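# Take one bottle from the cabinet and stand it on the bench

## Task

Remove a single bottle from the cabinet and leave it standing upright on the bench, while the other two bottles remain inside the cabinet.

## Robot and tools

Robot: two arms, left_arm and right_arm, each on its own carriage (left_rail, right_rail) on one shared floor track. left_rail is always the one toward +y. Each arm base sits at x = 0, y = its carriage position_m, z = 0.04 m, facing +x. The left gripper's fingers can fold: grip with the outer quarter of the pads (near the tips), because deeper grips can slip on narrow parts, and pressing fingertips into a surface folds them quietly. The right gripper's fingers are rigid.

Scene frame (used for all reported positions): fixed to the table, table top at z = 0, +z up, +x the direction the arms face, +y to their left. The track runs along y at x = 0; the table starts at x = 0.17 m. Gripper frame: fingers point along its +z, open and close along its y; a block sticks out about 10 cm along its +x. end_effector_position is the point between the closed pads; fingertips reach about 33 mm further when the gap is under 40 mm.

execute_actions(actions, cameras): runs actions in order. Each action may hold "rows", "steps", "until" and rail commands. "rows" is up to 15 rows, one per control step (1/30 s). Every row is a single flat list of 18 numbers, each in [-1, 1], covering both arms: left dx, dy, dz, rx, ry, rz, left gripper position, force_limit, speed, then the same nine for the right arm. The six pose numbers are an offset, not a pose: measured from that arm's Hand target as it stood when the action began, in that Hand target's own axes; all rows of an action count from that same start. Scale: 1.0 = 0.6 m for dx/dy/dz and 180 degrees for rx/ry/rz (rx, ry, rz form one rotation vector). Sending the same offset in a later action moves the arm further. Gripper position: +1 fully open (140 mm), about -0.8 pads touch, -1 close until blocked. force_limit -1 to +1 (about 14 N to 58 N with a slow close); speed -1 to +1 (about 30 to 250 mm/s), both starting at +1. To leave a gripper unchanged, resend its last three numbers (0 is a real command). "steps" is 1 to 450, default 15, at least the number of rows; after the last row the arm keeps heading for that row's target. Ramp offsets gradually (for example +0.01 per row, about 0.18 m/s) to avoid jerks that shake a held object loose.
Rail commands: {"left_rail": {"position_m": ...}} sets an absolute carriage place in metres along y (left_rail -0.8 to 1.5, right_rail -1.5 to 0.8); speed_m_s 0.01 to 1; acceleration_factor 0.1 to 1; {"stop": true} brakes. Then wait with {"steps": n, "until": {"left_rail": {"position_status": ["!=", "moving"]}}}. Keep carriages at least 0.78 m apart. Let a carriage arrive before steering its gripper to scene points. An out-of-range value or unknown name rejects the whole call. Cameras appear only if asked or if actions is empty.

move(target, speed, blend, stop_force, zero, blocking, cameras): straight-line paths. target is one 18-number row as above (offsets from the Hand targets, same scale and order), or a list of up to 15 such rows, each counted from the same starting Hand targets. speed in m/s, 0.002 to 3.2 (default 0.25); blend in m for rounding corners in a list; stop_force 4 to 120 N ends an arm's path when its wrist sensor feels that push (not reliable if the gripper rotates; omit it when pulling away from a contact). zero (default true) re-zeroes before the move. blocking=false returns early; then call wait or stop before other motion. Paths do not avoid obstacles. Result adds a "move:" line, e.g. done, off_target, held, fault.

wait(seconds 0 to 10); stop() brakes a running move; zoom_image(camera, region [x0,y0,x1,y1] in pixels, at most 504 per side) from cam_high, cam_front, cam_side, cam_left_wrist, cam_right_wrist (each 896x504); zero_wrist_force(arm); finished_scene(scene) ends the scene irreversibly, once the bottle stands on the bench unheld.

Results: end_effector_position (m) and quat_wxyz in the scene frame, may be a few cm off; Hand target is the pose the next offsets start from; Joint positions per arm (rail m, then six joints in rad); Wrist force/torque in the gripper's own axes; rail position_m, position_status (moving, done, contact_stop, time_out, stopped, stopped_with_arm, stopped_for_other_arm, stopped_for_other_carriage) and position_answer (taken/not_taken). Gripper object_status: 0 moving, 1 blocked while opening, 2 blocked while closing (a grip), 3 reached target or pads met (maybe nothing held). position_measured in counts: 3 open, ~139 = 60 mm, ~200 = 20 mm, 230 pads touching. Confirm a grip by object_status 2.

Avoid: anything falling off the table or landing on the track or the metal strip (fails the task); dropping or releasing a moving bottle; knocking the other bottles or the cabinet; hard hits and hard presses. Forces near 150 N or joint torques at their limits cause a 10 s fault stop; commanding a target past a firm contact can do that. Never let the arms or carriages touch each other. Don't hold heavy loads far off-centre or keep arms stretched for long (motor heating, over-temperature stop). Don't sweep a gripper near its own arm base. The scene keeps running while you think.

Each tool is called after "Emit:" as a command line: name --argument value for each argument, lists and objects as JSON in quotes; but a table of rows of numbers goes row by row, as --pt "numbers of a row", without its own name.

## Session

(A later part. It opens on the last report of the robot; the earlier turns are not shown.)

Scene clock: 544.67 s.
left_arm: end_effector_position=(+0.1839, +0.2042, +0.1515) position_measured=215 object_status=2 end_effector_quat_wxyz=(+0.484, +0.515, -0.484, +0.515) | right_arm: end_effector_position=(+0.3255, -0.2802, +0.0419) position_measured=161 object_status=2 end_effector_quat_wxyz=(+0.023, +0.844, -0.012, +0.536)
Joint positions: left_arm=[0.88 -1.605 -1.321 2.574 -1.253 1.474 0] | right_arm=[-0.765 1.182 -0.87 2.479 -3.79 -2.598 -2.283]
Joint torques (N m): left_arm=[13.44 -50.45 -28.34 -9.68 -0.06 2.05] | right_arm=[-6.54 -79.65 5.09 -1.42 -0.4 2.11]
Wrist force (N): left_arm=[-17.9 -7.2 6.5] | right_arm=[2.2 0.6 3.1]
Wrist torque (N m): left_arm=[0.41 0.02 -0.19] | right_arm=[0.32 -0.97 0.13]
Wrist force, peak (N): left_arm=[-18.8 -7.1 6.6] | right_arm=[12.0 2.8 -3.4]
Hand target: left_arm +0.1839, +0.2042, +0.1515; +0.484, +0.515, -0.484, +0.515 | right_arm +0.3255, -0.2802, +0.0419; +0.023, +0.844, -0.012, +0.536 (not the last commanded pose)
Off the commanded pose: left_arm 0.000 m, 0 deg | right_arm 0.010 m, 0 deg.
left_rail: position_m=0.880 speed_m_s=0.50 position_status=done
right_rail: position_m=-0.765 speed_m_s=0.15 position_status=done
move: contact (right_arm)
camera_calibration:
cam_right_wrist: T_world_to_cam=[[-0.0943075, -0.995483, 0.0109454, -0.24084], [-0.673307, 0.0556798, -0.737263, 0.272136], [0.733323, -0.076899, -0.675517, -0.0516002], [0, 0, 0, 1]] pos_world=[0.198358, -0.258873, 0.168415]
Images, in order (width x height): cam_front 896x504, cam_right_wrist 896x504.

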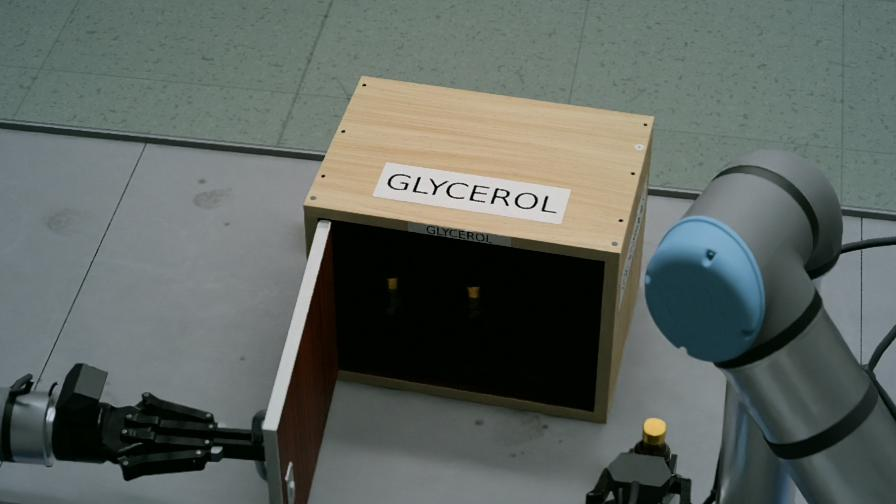

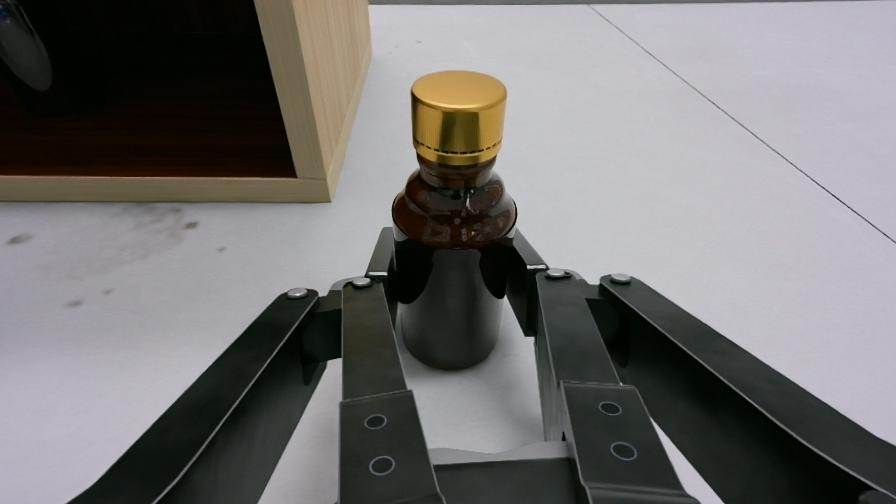

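Emit:
execute_actions --actions '[{"rows":[[0,0,0,0,0,0,-1,0.2,-0.8,0,0,0,0,0,0,0.25,-0.2,-1]],"steps":45}]'

Emit:
move --pt "0 0 0 0 0 0 -1 0.2 -0.8 0 0 -0.13 0 0 0 0.25 -0.2 -1" --pt "0 0 0 0 0 0 -1 0.2 -0.8 0.3 0.0 -0.24 0 0 0 0.25 -0.2 -1" --speed '[0.08,0.2]' --cameras '["cam_front","cam_right_wrist"]'

Scene clock: 556.20 s.
left_arm: end_effector_position=(+0.1839, +0.2042, +0.1515) position_measured=215 object_status=2 end_effector_quat_wxyz=(+0.484, +0.515, -0.484, +0.515) | right_arm: end_effector_position=(+0.3255, -0.2802, +0.0419) position_measured=98 object_status=3 end_effector_quat_wxyz=(+0.023, +0.844, -0.012, +0.536)
Joint positions: left_arm=[0.88 -1.605 -1.321 2.574 -1.253 1.474 0] | right_arm=[-0.765 1.182 -0.87 2.479 -3.79 -2.598 -2.283]
Joint torques (N m): left_arm=[13.2 -50.15 -27.21 -9.73 -0.3 2.06] | right_arm=[-1.55 -77.69 1.59 -3.46 -3.85 1.63]
Wrist force (N): left_arm=[-17.7 -6.7 6.7] | right_arm=[2.8 0.9 1.9]
Wrist torque (N m): left_arm=[0.51 -0.03 -0.19] | right_arm=[0.30 -0.97 0.08]
Wrist force, peak (N): left_arm=[-18.2 -7.4 6.8] | right_arm=[3.2 0.8 2.4]
Hand target: left_arm +0.1839, +0.2042, +0.1515; +0.484, +0.515, -0.484, +0.515 | right_arm +0.3255, -0.2802, +0.0419; +0.023, +0.844, -0.012, +0.536
Off the commanded pose: left_arm 0.000 m, 0 deg | right_arm 0.000 m, 0 deg.
left_rail: position_m=0.880 speed_m_s=0.50 position_status=done
right_rail: position_m=-0.765 speed_m_s=0.15 position_status=done

Scene clock: 559.20 s.
left_arm: end_effector_position=(+0.1839, +0.2042, +0.1515) position_measured=215 object_status=2 end_effector_quat_wxyz=(+0.484, +0.515, -0.484, +0.515) | right_arm: end_effector_position=(+0.2718, -0.2720, +0.2659) position_measured=98 object_status=3 end_effector_quat_wxyz=(+0.023, +0.844, -0.012, +0.536)
Joint positions: left_arm=[0.88 -1.605 -1.321 2.574 -1.253 1.474 0] | right_arm=[-0.765 1.294 -1.489 2.46 -2.979 -2.655 -2.085]
Joint torques (N m): left_arm=[14.36 -51.08 -29.04 -9.99 -0.39 1.85] | right_arm=[-12.95 -53.82 -38.48 -1.58 -0.79 2.78]
Wrist force (N): left_arm=[-18.0 -7.1 6.7] | right_arm=[2.7 1.0 2.3]
Wrist torque (N m): left_arm=[0.42 0.06 -0.19] | right_arm=[0.31 -0.96 -0.12]
Wrist force, peak (N): left_arm=[-18.4 -7.1 6.8] | right_arm=[4.9 1.1 1.2]
Hand target: left_arm +0.1839, +0.2042, +0.1515; +0.484, +0.515, -0.484, +0.515 | right_arm +0.2717, -0.2720, +0.2659; +0.023, +0.844, -0.012, +0.536
Off the commanded pose: left_arm 0.000 m, 0 deg | right_arm 0.000 m, 0 deg.
left_rail: position_m=0.880 speed_m_s=0.50 position_status=done
right_rail: position_m=-0.765 speed_m_s=0.15 position_status=done
move: done
camera_calibration:
cam_right_wrist: T_world_to_cam=[[-0.0942409, -0.995488, 0.0110191, -0.240233], [-0.673318, 0.0555809, -0.737261, 0.400646], [0.733322, -0.0768994, -0.675518, 0.139726], [0, 0, 0, 1]] pos_world=[0.144658, -0.250673, 0.392415]
Images, in order (width x height): cam_front 896x504, cam_right_wrist 896x504.

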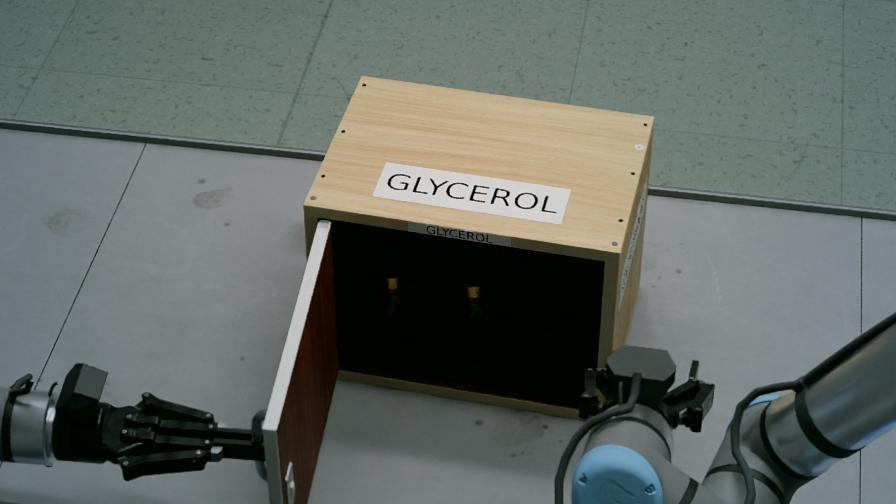

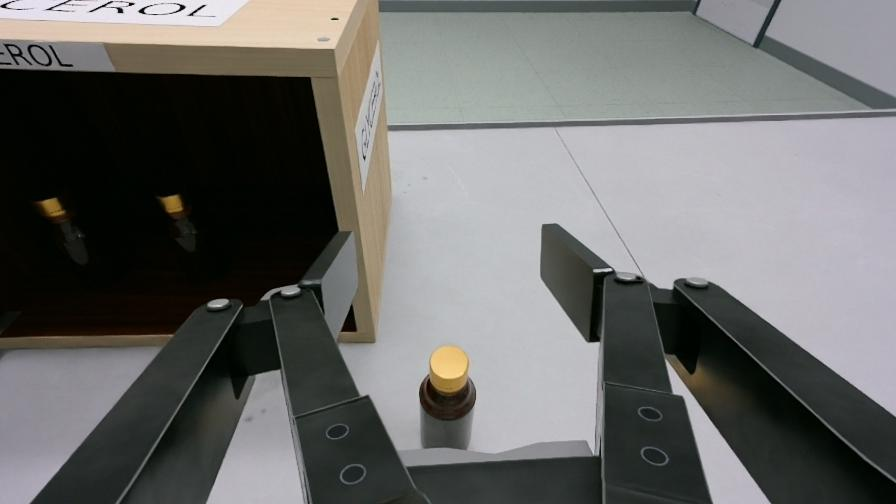

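Emit:
execute_actions --actions '[{"right_rail":{"position_m":-1.1,"speed_m_s":0.3,"acceleration_factor":0.4},"steps":150,"until":{"right_rail":{"position_status":["!=","moving"]}}}]'

Emit:
move --pt "0 0.0071 0.1206 0.06 0 0 -1 0.2 -0.8 0 0 0 0 0 0 0.25 -0.2 -1" --pt "0 -0.017 0.238 0.119 0 0 -1 0.2 -0.8 0 0 0 0 0 0 0.25 -0.2 -1" --pt "0 -0.0704 0.345 0.18 0 0 -1 0.2 -0.8 0 0 0 0 0 0 0.25 -0.2 -1" --pt "0 -0.149 0.434 0.241 0 0 -1 0.2 -0.8 0 0 0 0 0 0 0.25 -0.2 -1" --pt "0 -0.248 0.4994 0.301 0 0 -1 0.2 -0.8 0 0 0 0 0 0 0.25 -0.2 -1" --speed 0.07 --blend '[0.01,0.01,0.01,0.01,0]' --cameras '["cam_front","cam_high"]'

Scene clock: 574.97 s.
left_arm: end_effector_position=(+0.1839, +0.2042, +0.1515) position_measured=215 object_status=2 end_effector_quat_wxyz=(+0.484, +0.515, -0.484, +0.515) | right_arm: end_effector_position=(+0.2717, -0.6070, +0.2659) position_measured=98 object_status=3 end_effector_quat_wxyz=(+0.023, +0.844, -0.012, +0.536)
Joint positions: left_arm=[0.88 -1.605 -1.321 2.574 -1.253 1.474 0] | right_arm=[-1.1 1.294 -1.49 2.46 -2.978 -2.655 -2.085]
Joint torques (N m): left_arm=[13.06 -51.23 -27.87 -9.94 -0.33 1.61] | right_arm=[1.72 -44.86 -26.98 -2.77 -2.29 2.95]
Wrist force (N): left_arm=[-18.0 -7.0 6.6] | right_arm=[2.5 0.7 2.2]
Wrist torque (N m): left_arm=[0.45 0.05 -0.19] | right_arm=[0.24 -0.90 -0.12]
Wrist force, peak (N): left_arm=[-18.4 -7.2 6.8] | right_arm=[2.9 1.8 2.6]
Hand target: left_arm +0.1839, +0.2042, +0.1515; +0.484, +0.515, -0.484, +0.515 | right_arm +0.2717, -0.6070, +0.2659; +0.023, +0.844, -0.012, +0.536
Tool commands: left_gripper/position=-1.0 left_gripper/force_limit=+0.2 left_gripper/speed=-0.8 right_gripper/position=+0.25 right_gripper/force_limit=-0.2 right_gripper/speed=-1.0
Off the commanded pose: left_arm 0.000 m, 0 deg | right_arm 0.000 m, 0 deg.
left_rail: position_m=0.880 speed_m_s=0.50 position_status=done
right_rail: position_m=-1.100 speed_m_s=0.30 position_status=done

Scene clock: 582.20 s.
left_arm: end_effector_position=(+0.3511, -0.0856, +0.1514) position_measured=215 object_status=2 end_effector_quat_wxyz=(+0.196, +0.679, -0.196, +0.679) | right_arm: end_effector_position=(+0.2717, -0.6070, +0.2659) position_measured=98 object_status=3 end_effector_quat_wxyz=(+0.023, +0.844, -0.012, +0.536)
Joint positions: left_arm=[0.88 -1.714 -0.89 1.73 -0.839 0.42 -0.001] | right_arm=[-1.1 1.294 -1.489 2.46 -2.978 -2.655 -2.085]
Joint torques (N m): left_arm=[12.93 -54.16 -41.64 2.12 2.01 -2.8] | right_arm=[2.24 -33.88 -38.78 -7.57 -3.69 2.28]
Wrist force (N): left_arm=[14.6 -12.4 -5.2] | right_arm=[2.6 1.0 1.9]
Wrist torque (N m): left_arm=[1.20 0.50 -0.08] | right_arm=[0.31 -0.94 -0.12]
Wrist force, peak (N): left_arm=[13.9 -15.4 -6.0] | right_arm=[3.2 0.9 2.5]
Hand target: left_arm +0.3511, -0.0856, +0.1514; +0.196, +0.679, -0.196, +0.679 | right_arm +0.2717, -0.6070, +0.2659; +0.023, +0.844, -0.012, +0.536
Off the commanded pose: left_arm 0.000 m, 0 deg | right_arm 0.000 m, 0 deg.
left_rail: position_m=0.880 speed_m_s=0.50 position_status=done
right_rail: position_m=-1.100 speed_m_s=0.30 position_status=done
move: done
Images, in order (width x height): cam_high 896x504, cam_front 896x504.

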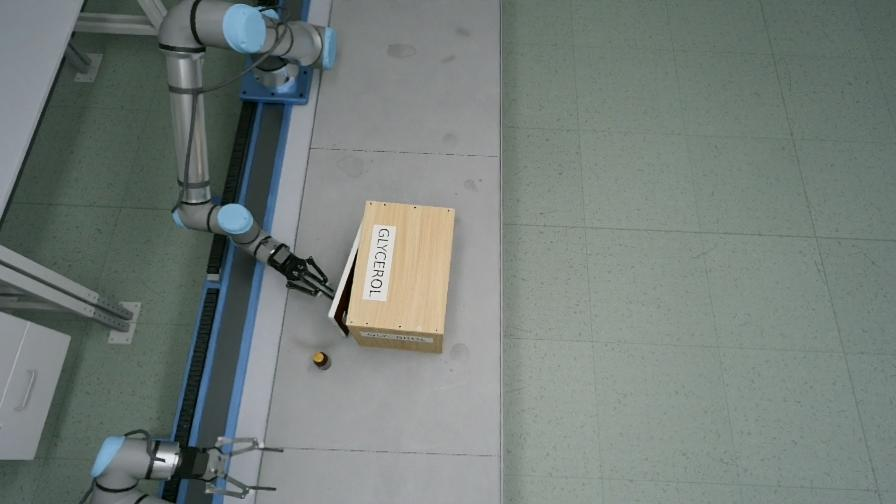

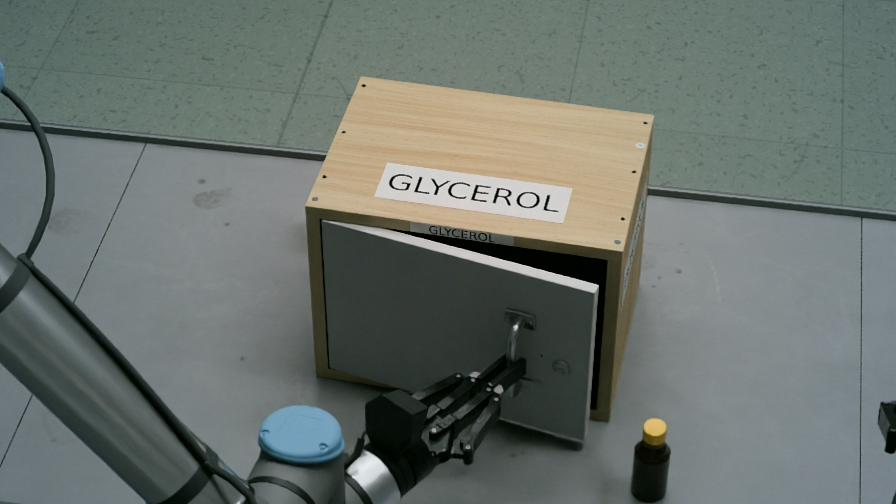

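Emit:
move --target '[0,-0.026,0.0775,0,0,0,-1,0.2,-0.8,0,0,0,0,0,0,0.25,-0.2,-1]' --speed 0.03 --stop_force 20

Emit:
execute_actions --actions '[{"rows":[[0,0,0,0,0,0,0.0,0.2,-0.9,0,0,0,0,0,0,0.25,-0.2,-1]],"steps":50}]' --cameras '["cam_front","cam_left_wrist"]'

Scene clock: 589.93 s.
left_arm: end_effector_position=(+0.3988, -0.0972, +0.1514) position_measured=215 object_status=2 end_effector_quat_wxyz=(+0.196, +0.679, -0.196, +0.679) | right_arm: end_effector_position=(+0.2717, -0.6070, +0.2659) position_measured=98 object_status=3 end_effector_quat_wxyz=(+0.023, +0.844, -0.012, +0.536)
Joint positions: left_arm=[0.88 -1.651 -0.871 1.692 -0.82 0.483 -0.001] | right_arm=[-1.1 1.294 -1.489 2.46 -2.978 -2.655 -2.085]
Joint torques (N m): left_arm=[48.29 -57.7 -31.7 4.47 -3.52 -1.55] | right_arm=[1.35 -35.23 -40.14 -8.49 -4.03 1.84]
Wrist force (N): left_arm=[10.9 17.9 -14.9] | right_arm=[2.7 1.1 2.0]
Wrist torque (N m): left_arm=[0.61 0.51 -0.14] | right_arm=[0.34 -0.95 -0.12]
Wrist force, peak (N): left_arm=[10.9 17.9 -14.9] | right_arm=[3.1 0.9 2.6]
Hand target: left_arm +0.3988, -0.0972, +0.1514; +0.196, +0.679, -0.196, +0.679 | right_arm +0.2717, -0.6070, +0.2659; +0.023, +0.844, -0.012, +0.536
Off the commanded pose: left_arm 0.000 m, 0 deg | right_arm 0.000 m, 0 deg.
left_rail: position_m=0.880 speed_m_s=0.50 position_status=done
right_rail: position_m=-1.100 speed_m_s=0.30 position_status=done
move: done

Scene clock: 591.80 s.
left_arm: end_effector_position=(+0.3988, -0.0972, +0.1514) position_measured=129 object_status=3 end_effector_quat_wxyz=(+0.196, +0.679, -0.196, +0.679) | right_arm: end_effector_position=(+0.2717, -0.6070, +0.2659) position_measured=98 object_status=3 end_effector_quat_wxyz=(+0.023, +0.844, -0.012, +0.536)
Joint positions: left_arm=[0.88 -1.651 -0.871 1.692 -0.82 0.482 -0.001] | right_arm=[-1.1 1.294 -1.489 2.46 -2.978 -2.655 -2.085]
Joint torques (N m): left_arm=[-14.73 -92.68 -21.57 -5.43 -3.01 -1.04] | right_arm=[2.63 -34.25 -38.97 -8.39 -4.32 1.96]
Wrist force (N): left_arm=[3.9 2.5 1.9] | right_arm=[2.7 0.8 2.3]
Wrist torque (N m): left_arm=[0.90 -0.17 -0.10] | right_arm=[0.27 -0.97 -0.12]
Wrist force, peak (N): left_arm=[10.8 17.8 -14.9] | right_arm=[3.0 1.1 2.5]
Hand target: left_arm +0.3988, -0.0972, +0.1514; +0.196, +0.679, -0.196, +0.679 | right_arm +0.2717, -0.6070, +0.2659; +0.023, +0.844, -0.012, +0.536
Off the commanded pose: left_arm 0.000 m, 0 deg | right_arm 0.000 m, 0 deg.
left_rail: position_m=0.880 speed_m_s=0.50 position_status=done
right_rail: position_m=-1.100 speed_m_s=0.30 position_status=done
camera_calibration:
cam_left_wrist: T_world_to_cam=[[-0.523624, -0.851423, -0.0299622, 0.140548], [-0.231418, 0.175992, -0.956803, 0.258515], [0.819917, -0.494071, -0.289188, -0.146771], [0, 0, 0, 1]] pos_world=[0.253759, 0.00165393, 0.209115]
Images, in order (width x height): cam_front 896x504, cam_left_wrist 896x504.

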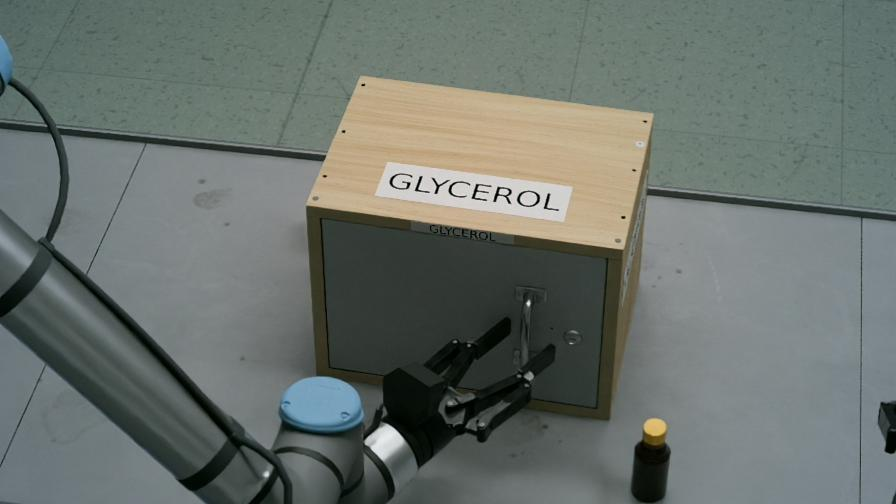

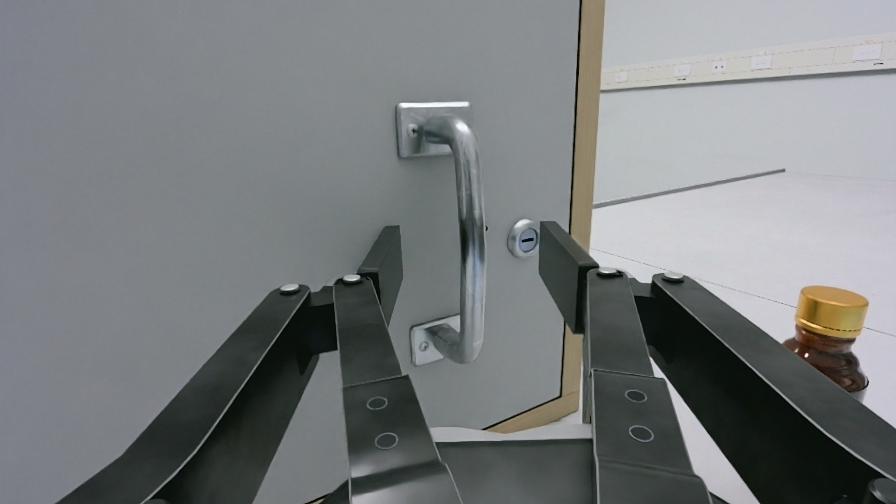

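Door closed. Retreat the hand gently.

Emit:
move --target '[0,0,-0.14,0,0,0,0.0,0.2,-0.9,0,0,0,0,0,0,0.25,-0.2,-1]' --speed 0.12 --cameras '["cam_front"]'

Scene clock: 595.40 s.
left_arm: end_effector_position=(+0.3279, -0.0525, +0.1514) position_measured=129 object_status=3 end_effector_quat_wxyz=(+0.196, +0.679, -0.196, +0.679) | right_arm: end_effector_position=(+0.2717, -0.6070, +0.2659) position_measured=98 object_status=3 end_effector_quat_wxyz=(+0.023, +0.844, -0.012, +0.536)
Joint positions: left_arm=[0.88 -1.752 -0.929 1.808 -0.878 0.382 -0.001] | right_arm=[-1.1 1.294 -1.489 2.46 -2.978 -2.655 -2.085]
Joint torques (N m): left_arm=[-19.97 -93.93 -18.91 -5.74 -3.21 2.65] | right_arm=[2.35 -35.9 -39.99 -8.31 -4.04 1.74]
Wrist force (N): left_arm=[3.7 2.5 2.2] | right_arm=[3.0 1.0 2.3]
Wrist torque (N m): left_arm=[0.88 -0.12 -0.21] | right_arm=[0.31 -1.01 -0.12]
Wrist force, peak (N): left_arm=[4.5 2.3 3.6] | right_arm=[3.0 1.2 2.3]
Hand target: left_arm +0.3277, -0.0524, +0.1514; +0.196, +0.679, -0.196, +0.679 | right_arm +0.2717, -0.6070, +0.2659; +0.023, +0.844, -0.012, +0.536
Off the commanded pose: left_arm 0.000 m, 0 deg | right_arm 0.000 m, 0 deg.
left_rail: position_m=0.880 speed_m_s=0.50 position_status=done
right_rail: position_m=-1.100 speed_m_s=0.30 position_status=done
move: done
Images, in order (width x height): cam_front 896x504.

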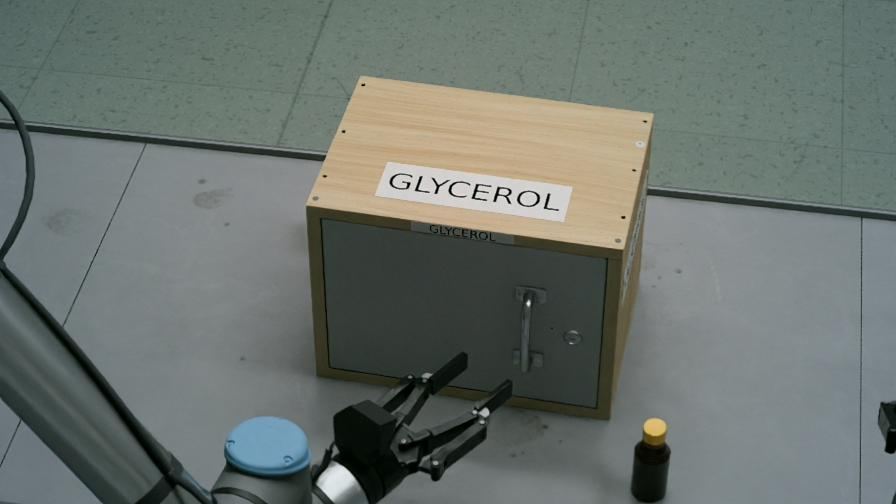

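Emit:
finished_scene --scene 1

The scene is finished: the task was done.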